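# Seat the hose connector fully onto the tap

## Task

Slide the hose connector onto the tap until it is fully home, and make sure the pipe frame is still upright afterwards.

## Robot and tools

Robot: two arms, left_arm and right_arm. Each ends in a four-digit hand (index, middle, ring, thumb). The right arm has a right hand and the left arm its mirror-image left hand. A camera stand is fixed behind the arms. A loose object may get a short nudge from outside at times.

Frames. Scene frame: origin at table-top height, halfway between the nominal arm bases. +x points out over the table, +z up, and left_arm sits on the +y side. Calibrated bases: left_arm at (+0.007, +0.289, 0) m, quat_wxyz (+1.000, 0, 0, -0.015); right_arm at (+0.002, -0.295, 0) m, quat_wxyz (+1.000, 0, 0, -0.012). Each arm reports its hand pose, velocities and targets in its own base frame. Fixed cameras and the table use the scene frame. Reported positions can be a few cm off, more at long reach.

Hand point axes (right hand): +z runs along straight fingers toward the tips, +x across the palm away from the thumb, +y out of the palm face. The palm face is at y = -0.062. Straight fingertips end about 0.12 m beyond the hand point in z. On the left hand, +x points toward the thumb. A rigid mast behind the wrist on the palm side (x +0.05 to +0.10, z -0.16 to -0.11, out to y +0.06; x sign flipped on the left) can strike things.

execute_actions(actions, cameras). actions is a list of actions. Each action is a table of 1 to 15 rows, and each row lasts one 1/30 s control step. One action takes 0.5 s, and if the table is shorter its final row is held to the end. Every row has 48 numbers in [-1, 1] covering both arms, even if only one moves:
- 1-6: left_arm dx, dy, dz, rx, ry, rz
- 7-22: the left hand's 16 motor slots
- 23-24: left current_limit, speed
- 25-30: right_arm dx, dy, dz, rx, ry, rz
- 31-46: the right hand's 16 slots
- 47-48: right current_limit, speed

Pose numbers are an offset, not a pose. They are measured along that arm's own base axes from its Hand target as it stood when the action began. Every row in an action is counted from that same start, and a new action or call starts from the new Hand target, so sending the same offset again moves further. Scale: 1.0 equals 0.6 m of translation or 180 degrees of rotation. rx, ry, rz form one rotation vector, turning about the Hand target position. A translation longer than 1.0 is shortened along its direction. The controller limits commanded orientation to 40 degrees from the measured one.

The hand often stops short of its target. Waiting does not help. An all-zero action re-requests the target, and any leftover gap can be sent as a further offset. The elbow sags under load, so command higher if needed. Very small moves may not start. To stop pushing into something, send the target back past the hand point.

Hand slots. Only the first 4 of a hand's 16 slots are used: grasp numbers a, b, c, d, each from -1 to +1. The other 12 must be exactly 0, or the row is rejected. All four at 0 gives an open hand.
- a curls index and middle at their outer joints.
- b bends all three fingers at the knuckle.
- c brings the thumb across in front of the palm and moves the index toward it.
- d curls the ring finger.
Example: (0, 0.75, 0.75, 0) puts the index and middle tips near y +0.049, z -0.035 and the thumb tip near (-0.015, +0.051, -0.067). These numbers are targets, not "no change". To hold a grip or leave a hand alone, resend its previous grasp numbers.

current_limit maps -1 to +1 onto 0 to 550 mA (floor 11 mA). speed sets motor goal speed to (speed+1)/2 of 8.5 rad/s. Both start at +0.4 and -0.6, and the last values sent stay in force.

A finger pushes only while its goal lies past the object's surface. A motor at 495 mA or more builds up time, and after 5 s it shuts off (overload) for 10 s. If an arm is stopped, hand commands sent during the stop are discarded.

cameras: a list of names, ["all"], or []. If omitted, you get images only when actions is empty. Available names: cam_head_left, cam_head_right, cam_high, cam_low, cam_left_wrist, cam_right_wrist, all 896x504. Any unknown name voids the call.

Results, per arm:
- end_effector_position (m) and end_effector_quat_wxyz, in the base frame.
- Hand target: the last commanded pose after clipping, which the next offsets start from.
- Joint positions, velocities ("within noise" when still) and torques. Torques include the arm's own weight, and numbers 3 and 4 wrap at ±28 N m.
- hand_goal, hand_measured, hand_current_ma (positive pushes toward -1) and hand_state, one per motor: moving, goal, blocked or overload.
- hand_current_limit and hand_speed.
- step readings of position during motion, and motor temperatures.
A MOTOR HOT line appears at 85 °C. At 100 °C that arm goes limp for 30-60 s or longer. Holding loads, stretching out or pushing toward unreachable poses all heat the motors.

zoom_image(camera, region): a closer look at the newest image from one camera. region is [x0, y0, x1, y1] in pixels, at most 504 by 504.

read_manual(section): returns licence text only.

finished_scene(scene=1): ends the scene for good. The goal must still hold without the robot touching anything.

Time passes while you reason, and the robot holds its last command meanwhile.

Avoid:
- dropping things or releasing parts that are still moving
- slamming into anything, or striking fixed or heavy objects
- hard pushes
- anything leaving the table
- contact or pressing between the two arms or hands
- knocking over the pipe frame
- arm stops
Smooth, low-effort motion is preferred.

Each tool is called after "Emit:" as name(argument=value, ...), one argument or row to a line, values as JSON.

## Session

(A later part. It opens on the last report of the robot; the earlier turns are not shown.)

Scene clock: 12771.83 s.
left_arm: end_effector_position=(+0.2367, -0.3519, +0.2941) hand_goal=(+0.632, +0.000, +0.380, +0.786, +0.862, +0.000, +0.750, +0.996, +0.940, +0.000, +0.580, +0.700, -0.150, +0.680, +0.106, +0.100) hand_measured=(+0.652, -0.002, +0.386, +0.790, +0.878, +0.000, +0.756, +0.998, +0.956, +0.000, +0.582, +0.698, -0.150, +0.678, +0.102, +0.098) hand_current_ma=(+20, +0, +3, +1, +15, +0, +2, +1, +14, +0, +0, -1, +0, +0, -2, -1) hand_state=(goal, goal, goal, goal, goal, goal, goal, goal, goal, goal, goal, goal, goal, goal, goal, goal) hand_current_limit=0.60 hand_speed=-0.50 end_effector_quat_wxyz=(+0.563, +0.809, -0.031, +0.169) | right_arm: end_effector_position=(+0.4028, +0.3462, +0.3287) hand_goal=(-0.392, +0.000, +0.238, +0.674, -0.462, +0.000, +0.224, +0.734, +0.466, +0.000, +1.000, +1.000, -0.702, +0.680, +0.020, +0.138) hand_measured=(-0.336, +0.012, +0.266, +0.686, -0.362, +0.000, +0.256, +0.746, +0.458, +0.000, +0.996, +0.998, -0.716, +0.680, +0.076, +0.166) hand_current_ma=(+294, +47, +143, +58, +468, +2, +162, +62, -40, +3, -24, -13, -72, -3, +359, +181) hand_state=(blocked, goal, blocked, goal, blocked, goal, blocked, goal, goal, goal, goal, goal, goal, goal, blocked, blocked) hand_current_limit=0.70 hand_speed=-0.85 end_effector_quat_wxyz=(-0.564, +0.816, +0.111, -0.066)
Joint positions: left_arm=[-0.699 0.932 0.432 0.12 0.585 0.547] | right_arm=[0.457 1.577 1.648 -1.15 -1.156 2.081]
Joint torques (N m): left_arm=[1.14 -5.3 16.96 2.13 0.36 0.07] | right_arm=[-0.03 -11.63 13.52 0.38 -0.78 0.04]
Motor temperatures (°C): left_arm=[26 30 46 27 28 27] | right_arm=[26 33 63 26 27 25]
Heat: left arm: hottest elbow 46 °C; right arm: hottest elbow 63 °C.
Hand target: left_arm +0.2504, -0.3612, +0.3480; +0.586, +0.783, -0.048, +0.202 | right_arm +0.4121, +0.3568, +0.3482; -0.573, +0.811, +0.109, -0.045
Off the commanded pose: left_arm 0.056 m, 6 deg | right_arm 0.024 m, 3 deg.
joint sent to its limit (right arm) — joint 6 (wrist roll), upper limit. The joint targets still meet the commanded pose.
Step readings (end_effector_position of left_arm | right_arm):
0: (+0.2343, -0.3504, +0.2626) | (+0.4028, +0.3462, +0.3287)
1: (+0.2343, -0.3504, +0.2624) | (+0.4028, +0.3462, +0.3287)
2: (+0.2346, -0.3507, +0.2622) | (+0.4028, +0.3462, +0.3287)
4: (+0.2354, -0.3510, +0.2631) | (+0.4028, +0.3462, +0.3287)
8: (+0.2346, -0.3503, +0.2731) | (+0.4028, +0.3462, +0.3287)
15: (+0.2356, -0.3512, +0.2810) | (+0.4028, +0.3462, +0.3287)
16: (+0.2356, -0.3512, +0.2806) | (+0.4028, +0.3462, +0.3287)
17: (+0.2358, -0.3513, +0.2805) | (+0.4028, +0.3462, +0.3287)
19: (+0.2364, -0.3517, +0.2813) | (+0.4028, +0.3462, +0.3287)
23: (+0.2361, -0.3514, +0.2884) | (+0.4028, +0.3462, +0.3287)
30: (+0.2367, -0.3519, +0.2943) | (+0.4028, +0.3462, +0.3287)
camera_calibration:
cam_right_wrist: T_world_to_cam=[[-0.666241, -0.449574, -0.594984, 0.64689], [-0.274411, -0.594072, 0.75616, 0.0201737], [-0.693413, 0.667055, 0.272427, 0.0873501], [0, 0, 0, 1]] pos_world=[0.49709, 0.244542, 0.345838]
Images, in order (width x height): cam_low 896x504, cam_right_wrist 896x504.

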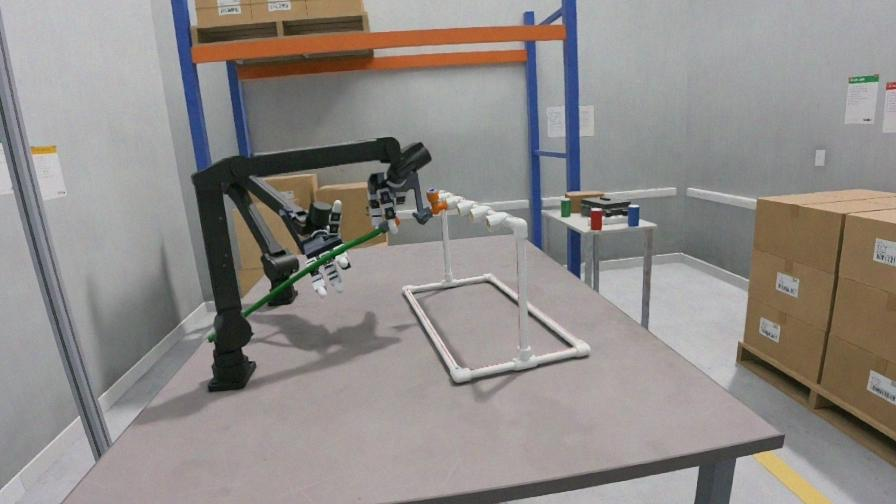

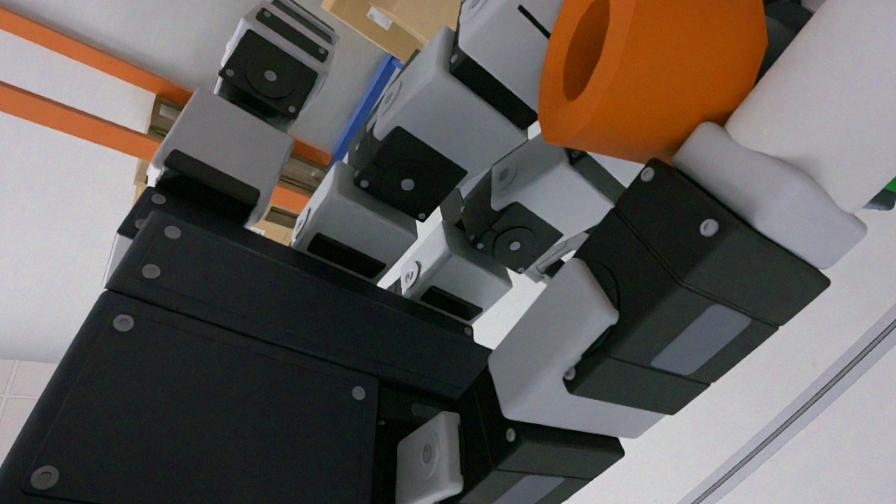

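Emit:
execute_actions(
  actions=[],
  cameras=["cam_head_left", "cam_head_right", "cam_high"],
)

Emit:
zoom_image(
  camera="cam_head_left",
  region=[430, 140, 510, 230],
)

Emit:
zoom_image(
  camera="cam_head_right",
  region=[410, 140, 490, 230],
)

Scene clock: 12791.33 s.
left_arm: end_effector_position=(+0.2367, -0.3519, +0.2941) hand_goal=(+0.632, +0.000, +0.380, +0.786, +0.862, +0.000, +0.750, +0.996, +0.940, +0.000, +0.580, +0.700, -0.150, +0.680, +0.106, +0.100) hand_measured=(+0.652, -0.002, +0.386, +0.790, +0.878, +0.000, +0.756, +0.998, +0.956, +0.000, +0.582, +0.698, -0.150, +0.678, +0.102, +0.098) hand_current_ma=(+20, +0, +3, +1, +15, +0, +2, +1, +14, +0, +0, -1, +0, +0, -2, -1) hand_state=(goal, goal, goal, goal, goal, goal, goal, goal, goal, goal, goal, goal, goal, goal, goal, goal) hand_current_limit=0.60 hand_speed=-0.50 end_effector_quat_wxyz=(+0.563, +0.809, -0.031, +0.169) | right_arm: end_effector_position=(+0.4028, +0.3462, +0.3287) hand_goal=(-0.392, +0.000, +0.238, +0.674, -0.462, +0.000, +0.224, +0.734, +0.466, +0.000, +1.000, +1.000, -0.702, +0.680, +0.020, +0.138) hand_measured=(-0.336, +0.012, +0.266, +0.686, -0.362, +0.000, +0.256, +0.746, +0.458, +0.000, +0.996, +0.998, -0.716, +0.680, +0.076, +0.166) hand_current_ma=(+294, +47, +143, +58, +468, +2, +162, +62, -40, +3, -24, -13, -72, -3, +359, +181) hand_state=(blocked, goal, blocked, goal, blocked, goal, blocked, goal, goal, goal, goal, goal, goal, goal, blocked, blocked) hand_current_limit=0.70 hand_speed=-0.85 end_effector_quat_wxyz=(-0.564, +0.816, +0.111, -0.066)
Joint positions: left_arm=[-0.699 0.932 0.432 0.12 0.585 0.547] | right_arm=[0.457 1.577 1.648 -1.15 -1.156 2.081]
Joint velocities: within noise
Joint torques (N m): left_arm=[0.91 -5.25 17.01 2.15 0.36 0.06] | right_arm=[-0.03 -11.63 13.52 0.38 -0.78 0.04]
Motor temperatures (°C): left_arm=[26 30 55 27 28 27] | right_arm=[26 33 60 26 27 25]
Heat: left arm: hottest elbow 55 °C; right arm: hottest elbow 60 °C.
Hand target: left_arm +0.2504, -0.3612, +0.3480; +0.586, +0.783, -0.048, +0.202 | right_arm +0.4121, +0.3568, +0.3482; -0.573, +0.811, +0.109, -0.045
Off the commanded pose: left_arm 0.056 m, 6 deg | right_arm 0.024 m, 3 deg.
Images, in order (width x height): cam_head_left 896x504, cam_head_right 896x504, cam_high 896x504.

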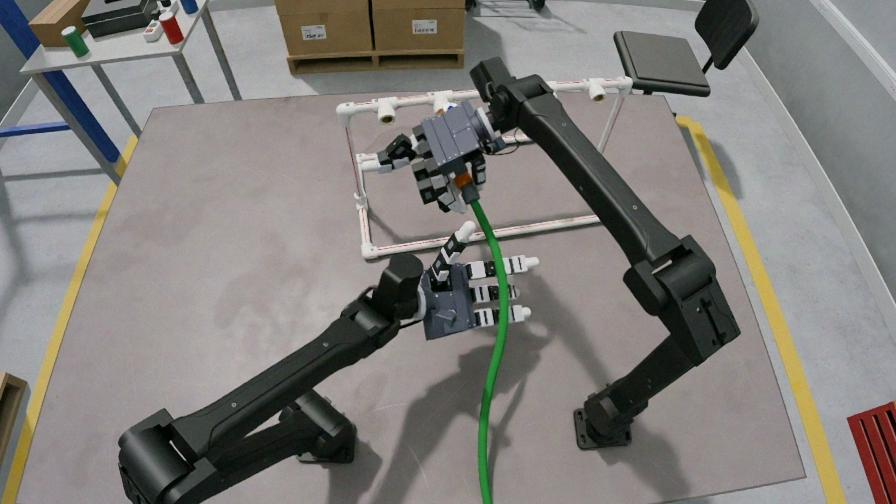

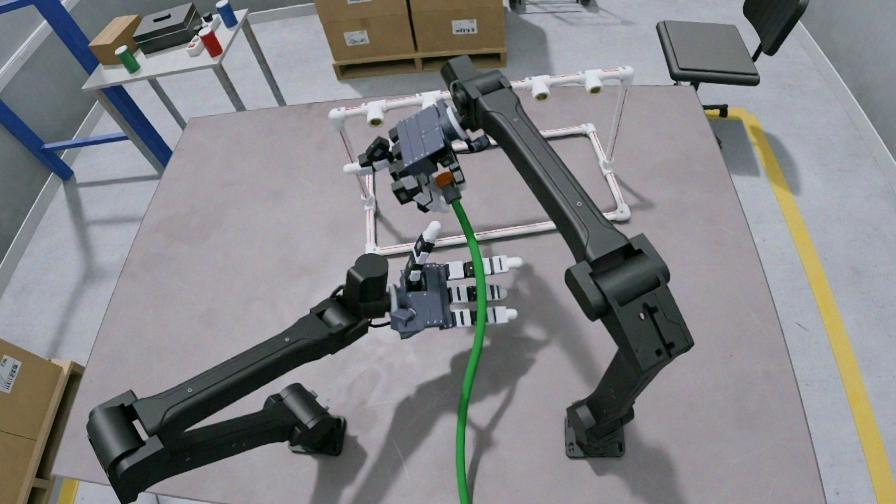

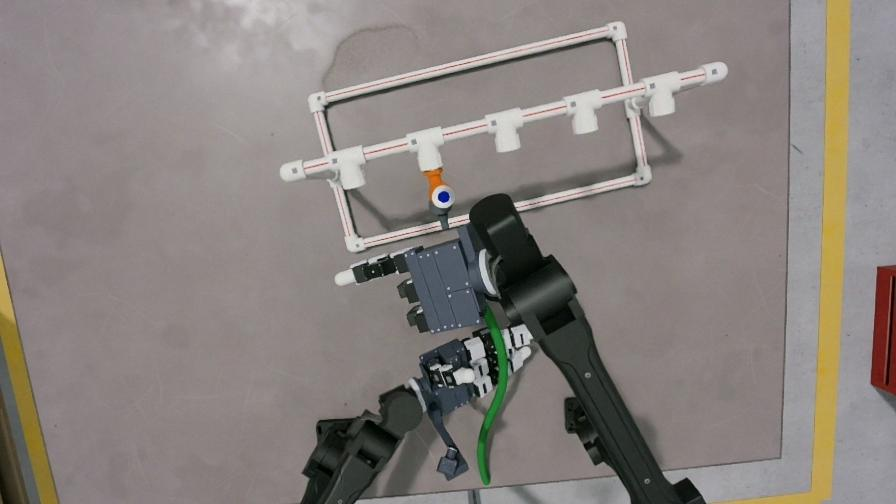

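Scaled by 5.600.

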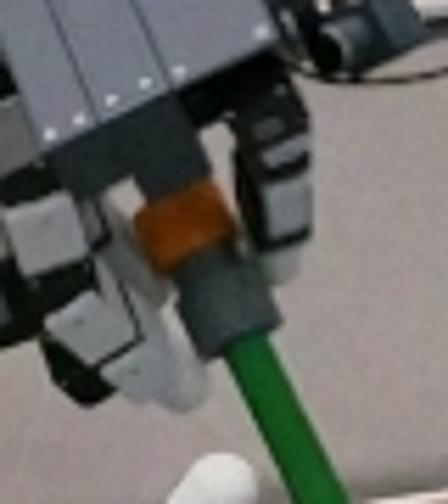

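Scaled by 5.600.

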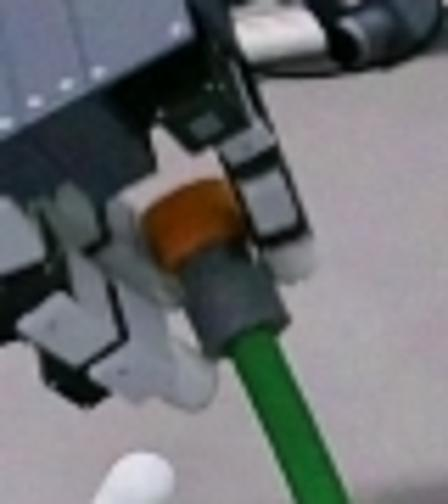

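Emit:
execute_actions(
  actions=[
    [[0,0,0,0,0,0,0.3,0,0.5,0.2,0,0,0,0,0,0,0,0,0,0,0,0,0.6,-0.5,0,0,0,0,0,0,0.15,0.58,0.84,-0.8,0,0,0,0,0,0,0,0,0,0,0,0,0.7,-0.85]],
    [[0.01,0.05,0,0,0,0,0.3,0,0.5,0.2,0,0,0,0,0,0,0,0,0,0,0,0,0.6,-0.5,0,0,0,0,0,0,0.15,0.58,0.84,-0.8,0,0,0,0,0,0,0,0,0,0,0,0,0.7,-0.85]],
    [[0,0.05,0,0,0,0,0.3,0,0.5,0.2,0,0,0,0,0,0,0,0,0,0,0,0,0.6,-0.5,0,0,0,0,0,0,0.15,0.58,0.84,-0.8,0,0,0,0,0,0,0,0,0,0,0,0,0.7,-0.85]],
  ],
  cameras=["cam_head_left", "cam_low", "cam_right_wrist", "cam_left_wrist"],
)

Emit:
zoom_image(
  camera="cam_right_wrist",
  region=[500, 0, 856, 200],
)

Emit:
zoom_image(
  camera="cam_head_left",
  region=[430, 140, 510, 230],
)

Scene clock: 12819.53 s.
left_arm: end_effector_position=(+0.2498, -0.3029, +0.3154) hand_goal=(+0.626, +0.000, +0.016, +0.416, +0.716, +0.000, +0.100, +0.416, +0.816, +0.000, +0.260, +0.450, -0.110, +0.680, +0.106, +0.050) hand_measured=(+0.652, -0.008, +0.024, +0.420, +0.736, +0.000, +0.108, +0.418, +0.836, +0.000, +0.268, +0.454, -0.110, +0.678, +0.102, +0.052) hand_current_ma=(+30, -3, +4, +1, +20, +0, +4, +1, +19, +0, +4, +1, +0, +0, -2, +0) hand_state=(blocked, goal, goal, goal, goal, goal, goal, goal, goal, goal, goal, goal, goal, goal, goal, goal) hand_current_limit=0.60 hand_speed=-0.50 end_effector_quat_wxyz=(+0.577, +0.798, -0.033, +0.170) | right_arm: end_effector_position=(+0.4021, +0.3478, +0.3307) hand_goal=(-0.392, +0.000, +0.238, +0.674, -0.462, +0.000, +0.224, +0.734, +0.466, +0.000, +1.000, +1.000, -0.702, +0.680, +0.020, +0.138) hand_measured=(-0.330, +0.008, +0.268, +0.686, -0.364, -0.012, +0.256, +0.746, +0.458, +0.000, +0.996, +0.998, -0.702, +0.678, +0.076, +0.160) hand_current_ma=(+330, +32, +150, +58, +467, -50, +162, +62, -40, +3, -24, -13, -2, -16, +359, +145) hand_state=(blocked, goal, blocked, goal, blocked, goal, blocked, goal, goal, goal, goal, goal, goal, goal, blocked, blocked) hand_current_limit=0.70 hand_speed=-0.85 end_effector_quat_wxyz=(-0.564, +0.815, +0.113, -0.066)
Joint positions: left_arm=[-0.506 0.84 0.435 0.007 0.779 0.614] | right_arm=[0.46 1.577 1.653 -1.152 -1.156 2.081]
Joint torques (N m): left_arm=[1.44 -4.78 14.01 2.02 0.35 0.14] | right_arm=[-0.26 -11.63 13.23 0.42 -0.77 0.05]
Motor temperatures (°C): left_arm=[26 30 60 27 28 27] | right_arm=[26 33 59 26 27 25]
Heat: left arm: hottest elbow 60 °C; right arm: hottest elbow 59 °C.
Hand target: left_arm +0.2564, -0.3012, +0.3479; +0.586, +0.783, -0.048, +0.202 | right_arm +0.4120, +0.3569, +0.3481; -0.573, +0.811, +0.109, -0.045
Off the commanded pose: left_arm 0.033 m, 4 deg | right_arm 0.022 m, 3 deg.
joint sent to its limit (right arm) — joint 6 (wrist roll), upper limit. The joint targets still meet the commanded pose.
Step readings (end_effector_position of left_arm | right_arm):
0: (+0.2367, -0.3519, +0.2941) | (+0.4028, +0.3462, +0.3287)
1: (+0.2367, -0.3519, +0.2941) | (+0.4028, +0.3462, +0.3287)
2: (+0.2367, -0.3519, +0.2940) | (+0.4028, +0.3462, +0.3287)
4: (+0.2367, -0.3520, +0.2941) | (+0.4028, +0.3462, +0.3287)
8: (+0.2370, -0.3523, +0.2956) | (+0.4028, +0.3462, +0.3287)
15: (+0.2370, -0.3523, +0.2956) | (+0.4028, +0.3462, +0.3287)
16: (+0.2368, -0.3523, +0.2956) | (+0.4028, +0.3462, +0.3287)
17: (+0.2363, -0.3515, +0.2958) | (+0.4027, +0.3461, +0.3287)
19: (+0.2377, -0.3462, +0.2972) | (+0.4024, +0.3464, +0.3288)
23: (+0.2459, -0.3332, +0.3026) | (+0.4029, +0.3467, +0.3300)
30: (+0.2478, -0.3283, +0.3043) | (+0.4030, +0.3470, +0.3308)
31: (+0.2476, -0.3281, +0.3044) | (+0.4029, +0.3471, +0.3308)
32: (+0.2475, -0.3268, +0.3045) | (+0.4027, +0.3472, +0.3307)
34: (+0.2472, -0.3209, +0.3070) | (+0.4025, +0.3474, +0.3307)
38: (+0.2503, -0.3077, +0.3148) | (+0.4024, +0.3475, +0.3307)
45: (+0.2499, -0.3032, +0.3158) | (+0.4022, +0.3477, +0.3307)
camera_calibration:
cam_left_wrist: T_world_to_cam=[[-0.595609, 0.114015, -0.795142, 0.398662], [0.398739, 0.901274, -0.169446, 0.183017], [0.697322, -0.417977, -0.582269, 0.011213], [0, 0, 0, 1]] pos_world=[0.156651, -0.205715, 0.354533]
cam_right_wrist: T_world_to_cam=[[-0.662884, -0.450941, -0.597693, 0.64845], [-0.274674, -0.596161, 0.754418, 0.0208463], [-0.696519, 0.664262, 0.271324, 0.0877607], [0, 0, 0, 1]] pos_world=[0.4967, 0.246545, 0.348036]
Images, in order (width x height): cam_head_left 896x504, cam_low 896x504, cam_left_wrist 896x504, cam_right_wrist 896x504.

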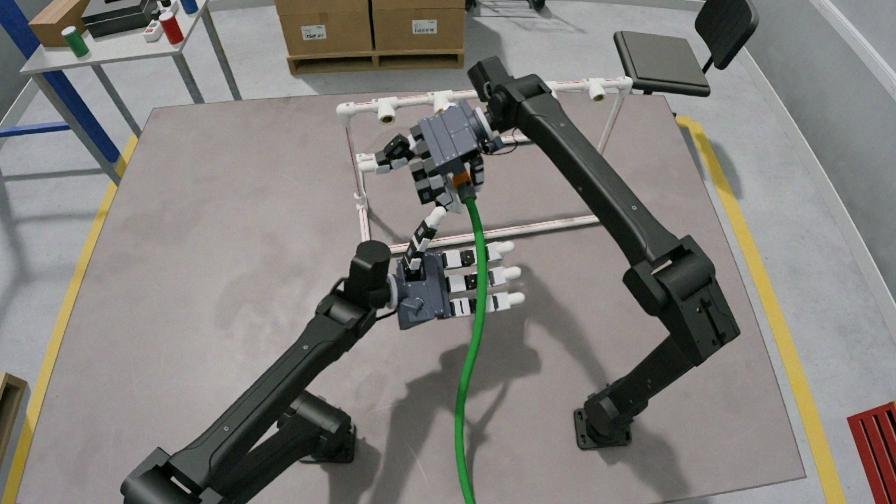

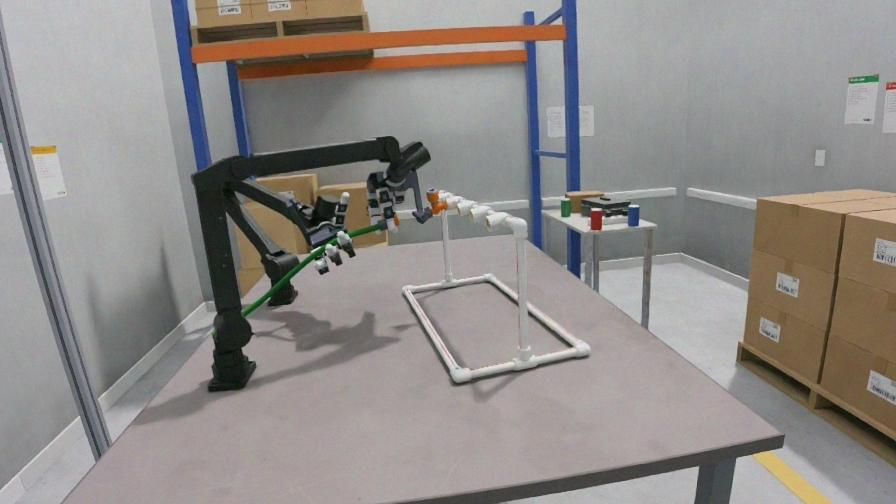

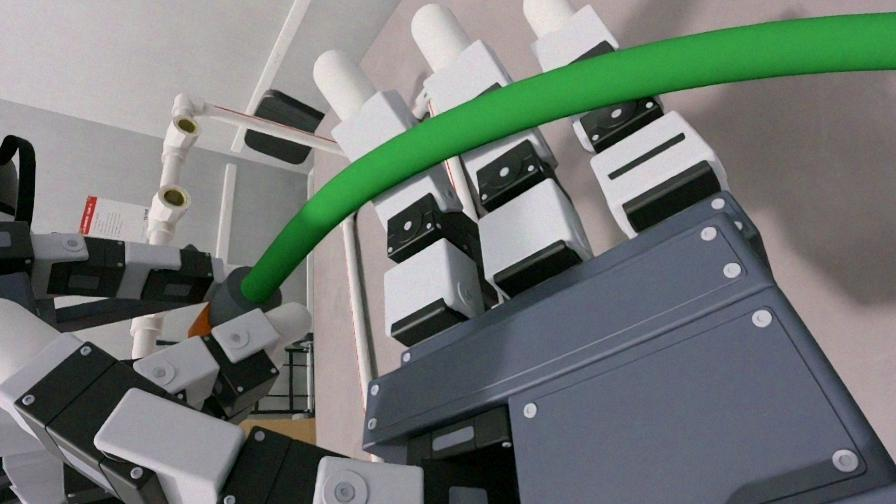

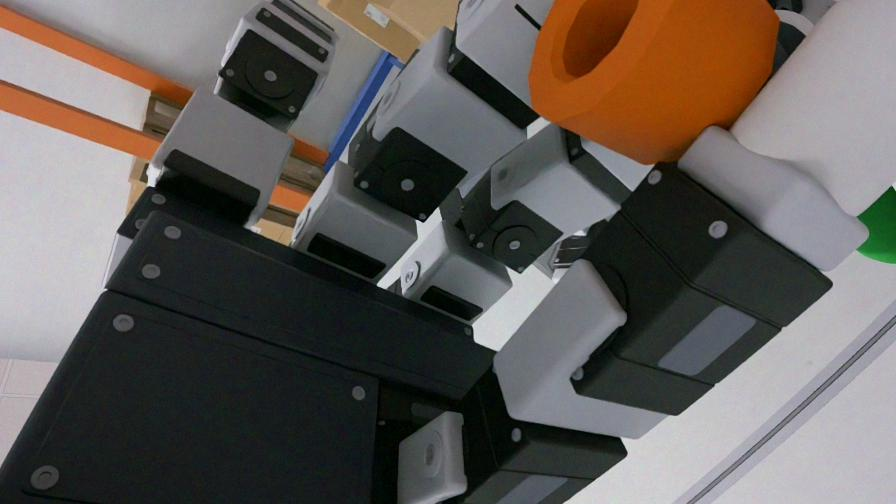

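Scaled by 1.416.

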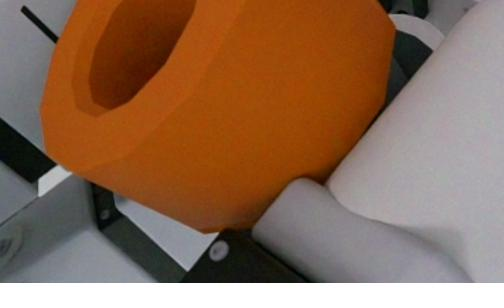

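Scaled by 5.600.

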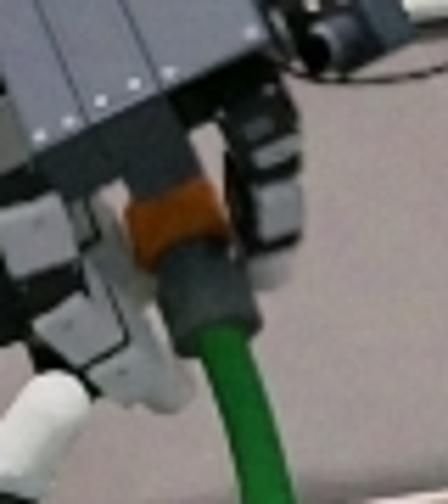

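Emit:
execute_actions(
  actions=[
    [[-0.01,0.05,-0.04,0,0,0,0.3,0,0.5,0.2,0,0,0,0,0,0,0,0,0,0,0,0,0.6,-0.5,0,0,0,0,0,0,0.15,0.58,0.84,-0.8,0,0,0,0,0,0,0,0,0,0,0,0,0.7,-0.85]],
  ],
  cameras=["cam_head_left", "cam_low", "cam_right_wrist"],
)

Emit:
zoom_image(
  camera="cam_right_wrist",
  region=[500, 0, 856, 200],
)

Emit:
zoom_image(
  camera="cam_head_left",
  region=[430, 140, 510, 230],
)

Scene clock: 12845.77 s.
left_arm: end_effector_position=(+0.2511, -0.2764, +0.3200) hand_goal=(+0.626, +0.000, +0.016, +0.416, +0.716, +0.000, +0.100, +0.416, +0.816, +0.000, +0.260, +0.450, -0.110, +0.680, +0.106, +0.050) hand_measured=(+0.652, -0.010, +0.024, +0.420, +0.736, +0.000, +0.108, +0.418, +0.834, +0.000, +0.268, +0.454, -0.110, +0.678, +0.102, +0.052) hand_current_ma=(+31, -4, +5, +1, +20, +0, +3, +1, +17, +0, +3, +1, +0, +0, -2, +0) hand_state=(blocked, goal, goal, goal, goal, goal, goal, goal, goal, goal, goal, goal, goal, goal, goal, goal) hand_current_limit=0.60 hand_speed=-0.50 end_effector_quat_wxyz=(+0.587, +0.787, -0.043, +0.188) | right_arm: end_effector_position=(+0.4025, +0.3485, +0.3327) hand_goal=(-0.392, +0.000, +0.238, +0.674, -0.462, +0.000, +0.224, +0.734, +0.466, +0.000, +1.000, +1.000, -0.702, +0.680, +0.020, +0.138) hand_measured=(-0.318, -0.002, +0.274, +0.686, -0.366, -0.014, +0.256, +0.746, +0.458, +0.000, +0.996, +0.998, -0.694, +0.678, +0.076, +0.160) hand_current_ma=(+391, -12, +177, +61, +468, -63, +162, +62, -40, +3, -24, -13, +43, -16, +359, +144) hand_state=(blocked, goal, blocked, goal, blocked, goal, blocked, goal, goal, goal, goal, goal, goal, goal, blocked, blocked) hand_current_limit=0.70 hand_speed=-0.85 end_effector_quat_wxyz=(-0.565, +0.815, +0.115, -0.064)
Joint positions: left_arm=[-0.402 0.808 0.415 0.007 0.876 0.667] | right_arm=[0.461 1.577 1.657 -1.152 -1.156 2.081]
Joint torques (N m): left_arm=[1.61 -4.66 9.83 1.89 0.39 0.15] | right_arm=[-0.26 -11.58 12.97 0.4 -0.75 0.04]
Motor temperatures (°C): left_arm=[26 30 54 27 28 27] | right_arm=[26 33 58 26 27 25]
Heat: left arm: hottest elbow 54 °C; right arm: hottest elbow 58 °C.
Hand target: left_arm +0.2504, -0.2712, +0.3238; +0.586, +0.783, -0.048, +0.202 | right_arm +0.4120, +0.3569, +0.3483; -0.573, +0.811, +0.110, -0.045
Off the commanded pose: left_arm 0.007 m, 2 deg | right_arm 0.020 m, 3 deg.
joint sent to its limit (right arm) — joint 6 (wrist roll), upper limit. The joint targets still meet the commanded pose.
Step readings (end_effector_position of left_arm | right_arm):
0: (+0.2497, -0.3029, +0.3153) | (+0.4021, +0.3478, +0.3307)
1: (+0.2496, -0.3028, +0.3154) | (+0.4021, +0.3478, +0.3307)
2: (+0.2490, -0.3016, +0.3163) | (+0.4021, +0.3478, +0.3308)
4: (+0.2494, -0.2961, +0.3190) | (+0.4020, +0.3481, +0.3311)
8: (+0.2527, -0.2819, +0.3210) | (+0.4024, +0.3485, +0.3324)
15: (+0.2514, -0.2767, +0.3200) | (+0.4025, +0.3485, +0.3327)
camera_calibration:
cam_right_wrist: T_world_to_cam=[[-0.660087, -0.450177, -0.601353, 0.649993], [-0.277078, -0.598177, 0.751939, 0.0223575], [-0.698221, 0.662967, 0.270115, 0.0885981], [0, 0, 0, 1]] pos_world=[0.497107, 0.247248, 0.350132]
Images, in order (width x height): cam_head_left 896x504, cam_low 896x504, cam_right_wrist 896x504.

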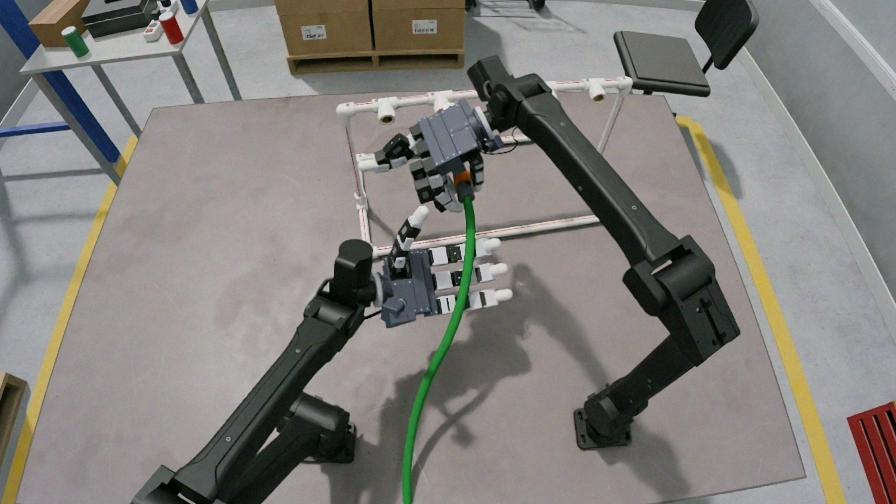

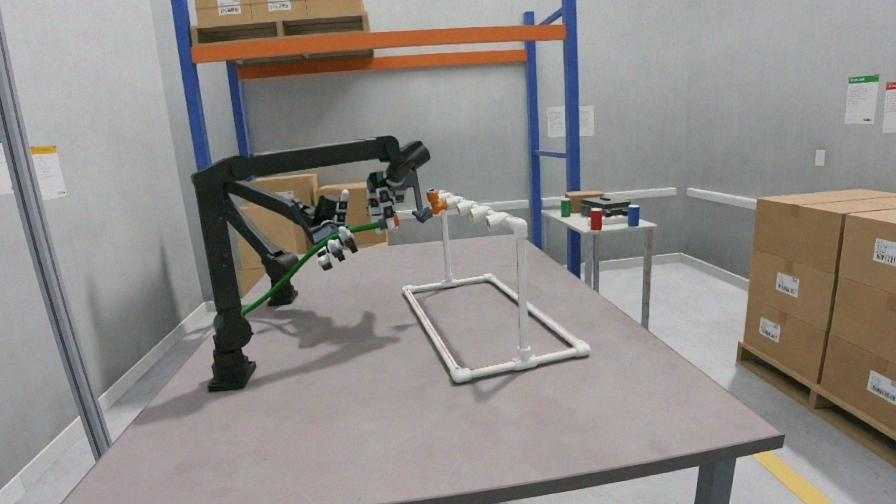

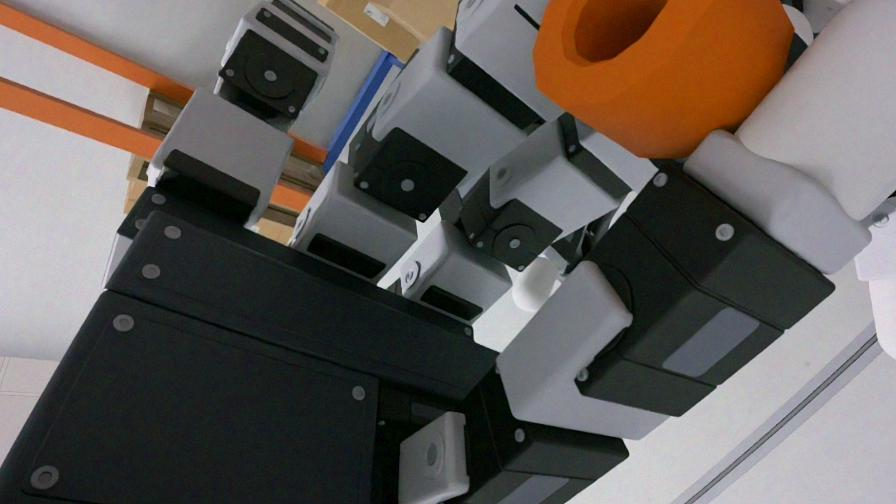

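Scaled by 1.416.

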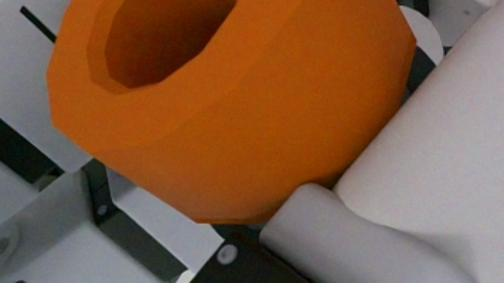

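Scaled by 5.600.

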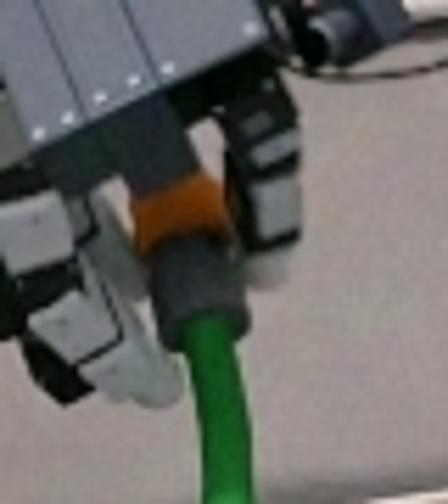

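Emit:
zoom_image(
  camera="cam_low",
  region=[340, 180, 440, 260],
)

Emit:
zoom_image(
  camera="cam_head_right",
  region=[410, 140, 490, 230],
)

Scaled by 5.040.

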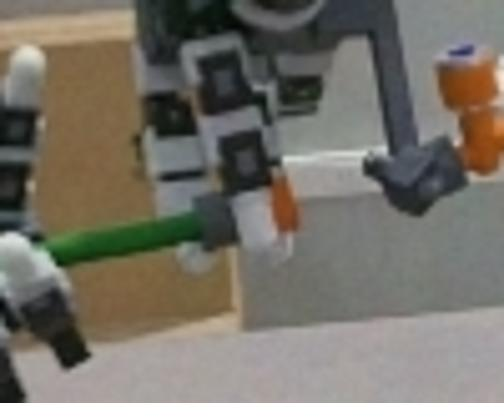

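This scene's latest camera images include none from cam_head_right. They are from: cam_head_left, cam_low, cam_right_wrist. cam_head_right's image comes with the result of a call that names it in "cameras".

Emit:
execute_actions(
  actions=[
    [[0,0.01,-0.04,0,0,0,0.3,0,0.5,0.2,0,0,0,0,0,0,0,0,0,0,0,0,0.6,-0.5,0,0,0,0,0,0,0.15,0.58,0.84,-0.8,0,0,0,0,0,0,0,0,0,0,0,0,0.7,-0.85]],
  ],
  cameras=["cam_head_left", "cam_low", "cam_right_wrist", "cam_head_right"],
)

Emit:
zoom_image(
  camera="cam_low",
  region=[340, 180, 440, 260],
)

Emit:
zoom_image(
  camera="cam_head_right",
  region=[410, 140, 490, 230],
)

Emit:
zoom_image(
  camera="cam_head_left",
  region=[430, 140, 510, 230],
)

Emit:
zoom_image(
  camera="cam_right_wrist",
  region=[500, 0, 856, 200],
)

Scene clock: 12876.27 s.
left_arm: end_effector_position=(+0.2498, -0.2684, +0.3004) hand_goal=(+0.626, +0.000, +0.016, +0.416, +0.716, +0.000, +0.100, +0.416, +0.816, +0.000, +0.260, +0.450, -0.110, +0.680, +0.106, +0.050) hand_measured=(+0.652, -0.010, +0.024, +0.420, +0.736, +0.000, +0.106, +0.418, +0.834, +0.000, +0.268, +0.454, -0.110, +0.678, +0.102, +0.052) hand_current_ma=(+31, -4, +5, +1, +19, +0, +3, +1, +16, +0, +3, +1, +0, +0, -2, +0) hand_state=(blocked, goal, goal, goal, goal, goal, goal, goal, goal, goal, goal, goal, goal, goal, goal, goal) hand_current_limit=0.60 hand_speed=-0.50 end_effector_quat_wxyz=(+0.586, +0.787, -0.042, +0.189) | right_arm: end_effector_position=(+0.4024, +0.3487, +0.3327) hand_goal=(-0.392, +0.000, +0.238, +0.674, -0.462, +0.000, +0.224, +0.734, +0.466, +0.000, +1.000, +1.000, -0.702, +0.680, +0.020, +0.138) hand_measured=(-0.314, +0.004, +0.280, +0.690, -0.370, -0.018, +0.256, +0.746, +0.458, +0.000, +0.996, +0.998, -0.686, +0.678, +0.076, +0.160) hand_current_ma=(+409, +15, +203, +82, +468, -78, +162, +62, -40, +3, -24, -13, +84, -16, +359, +144) hand_state=(blocked, goal, blocked, goal, blocked, goal, blocked, goal, goal, goal, goal, goal, goal, goal, blocked, blocked) hand_current_limit=0.70 hand_speed=-0.85 end_effector_quat_wxyz=(-0.565, +0.815, +0.115, -0.065)
Joint positions: left_arm=[-0.374 0.825 0.368 0.058 0.899 0.684] | right_arm=[0.462 1.577 1.657 -1.152 -1.156 2.081]
Joint torques (N m): left_arm=[1.61 -2.9 9.26 2.89 0.44 0.15] | right_arm=[-0.38 -11.63 12.97 0.42 -0.75 0.04]
Motor temperatures (°C): left_arm=[26 30 51 27 28 27] | right_arm=[26 33 60 26 27 25]
Heat: left arm: hottest elbow 51 °C; right arm: hottest elbow 60 °C.
Hand target: left_arm +0.2505, -0.2652, +0.3000; +0.586, +0.783, -0.048, +0.202 | right_arm +0.4121, +0.3568, +0.3483; -0.573, +0.811, +0.109, -0.045
Off the commanded pose: left_arm 0.003 m, 2 deg | right_arm 0.020 m, 3 deg.
joint sent to its limit (right arm) — joint 6 (wrist roll), upper limit. The joint targets still meet the commanded pose.
Step readings (end_effector_position of left_arm | right_arm):
0: (+0.2511, -0.2764, +0.3200) | (+0.4025, +0.3485, +0.3327)
1: (+0.2511, -0.2763, +0.3200) | (+0.4025, +0.3485, +0.3327)
2: (+0.2505, -0.2760, +0.3192) | (+0.4025, +0.3485, +0.3327)
4: (+0.2496, -0.2738, +0.3158) | (+0.4025, +0.3485, +0.3327)
8: (+0.2494, -0.2691, +0.3044) | (+0.4024, +0.3487, +0.3327)
15: (+0.2499, -0.2684, +0.3001) | (+0.4024, +0.3487, +0.3327)
camera_calibration:
cam_right_wrist: T_world_to_cam=[[-0.659956, -0.450376, -0.601348, 0.649999], [-0.276898, -0.598254, 0.751944, 0.0223773], [-0.698416, 0.662762, 0.270113, 0.0885442], [0, 0, 0, 1]] pos_world=[0.497008, 0.247448, 0.350132]
Images, in order (width x height): cam_head_left 896x504, cam_head_right 896x504, cam_low 896x504, cam_right_wrist 896x504.

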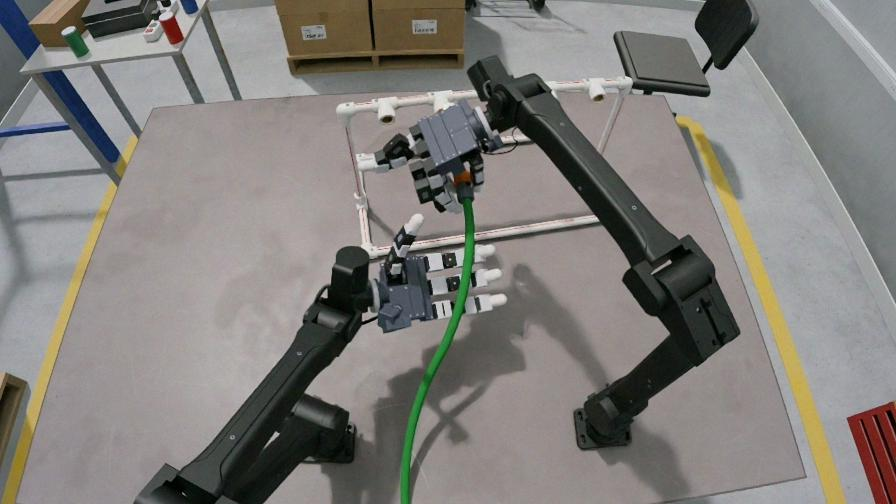

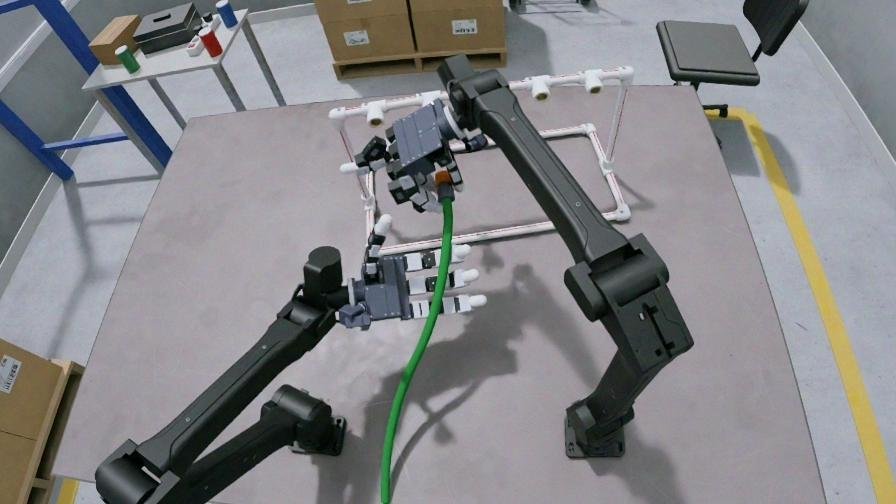

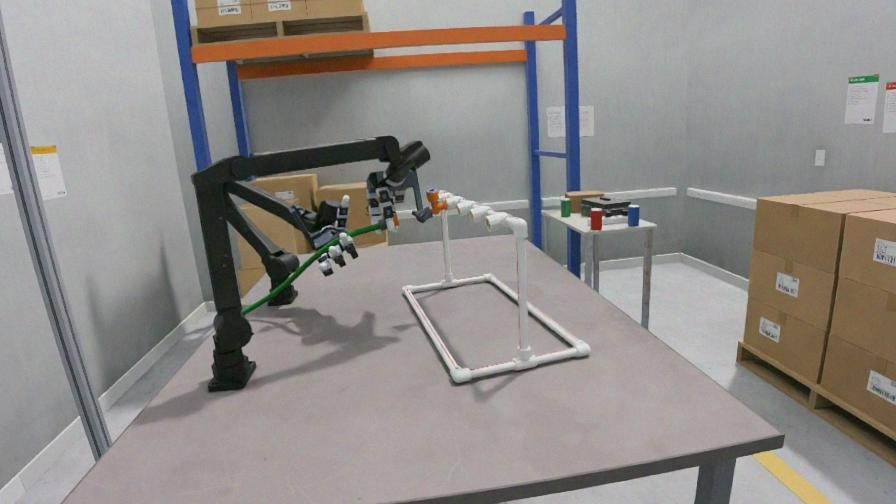

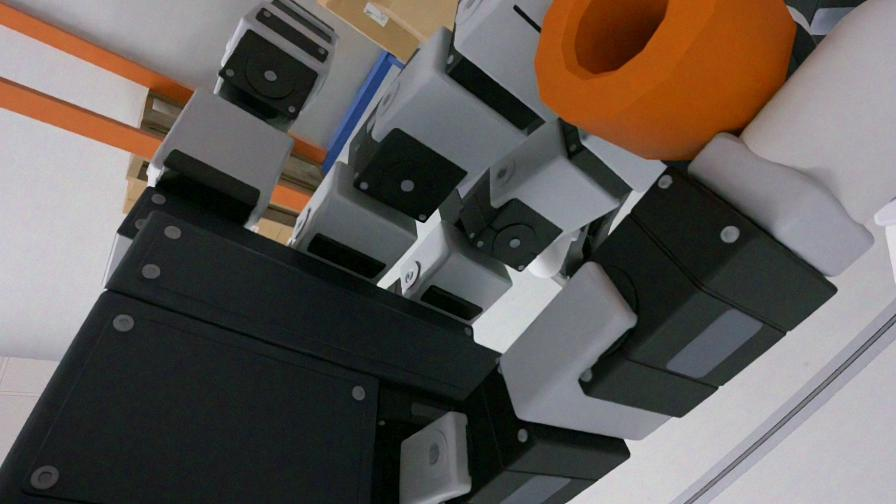

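Scaled by 5.040.

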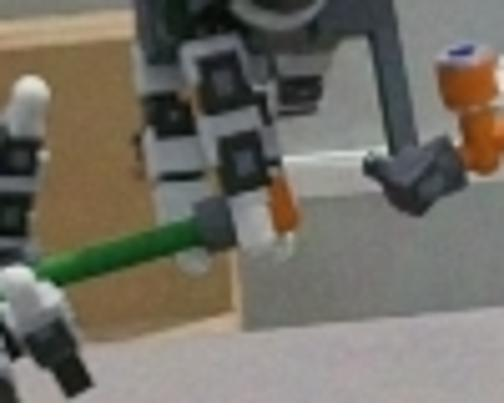

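Scaled by 5.600.

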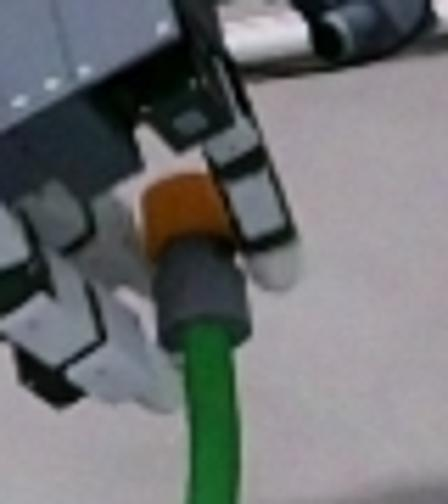

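Scaled by 5.600.

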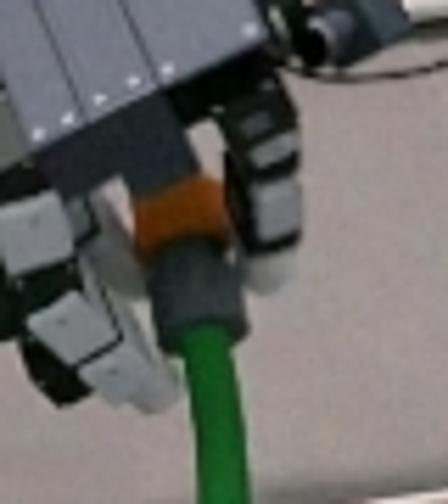

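Scaled by 1.416.

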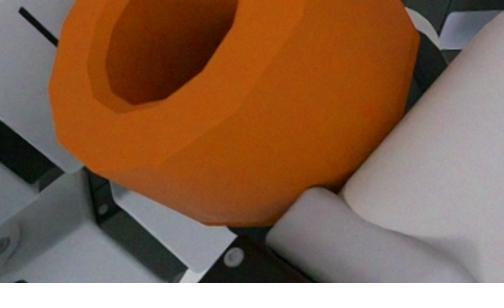

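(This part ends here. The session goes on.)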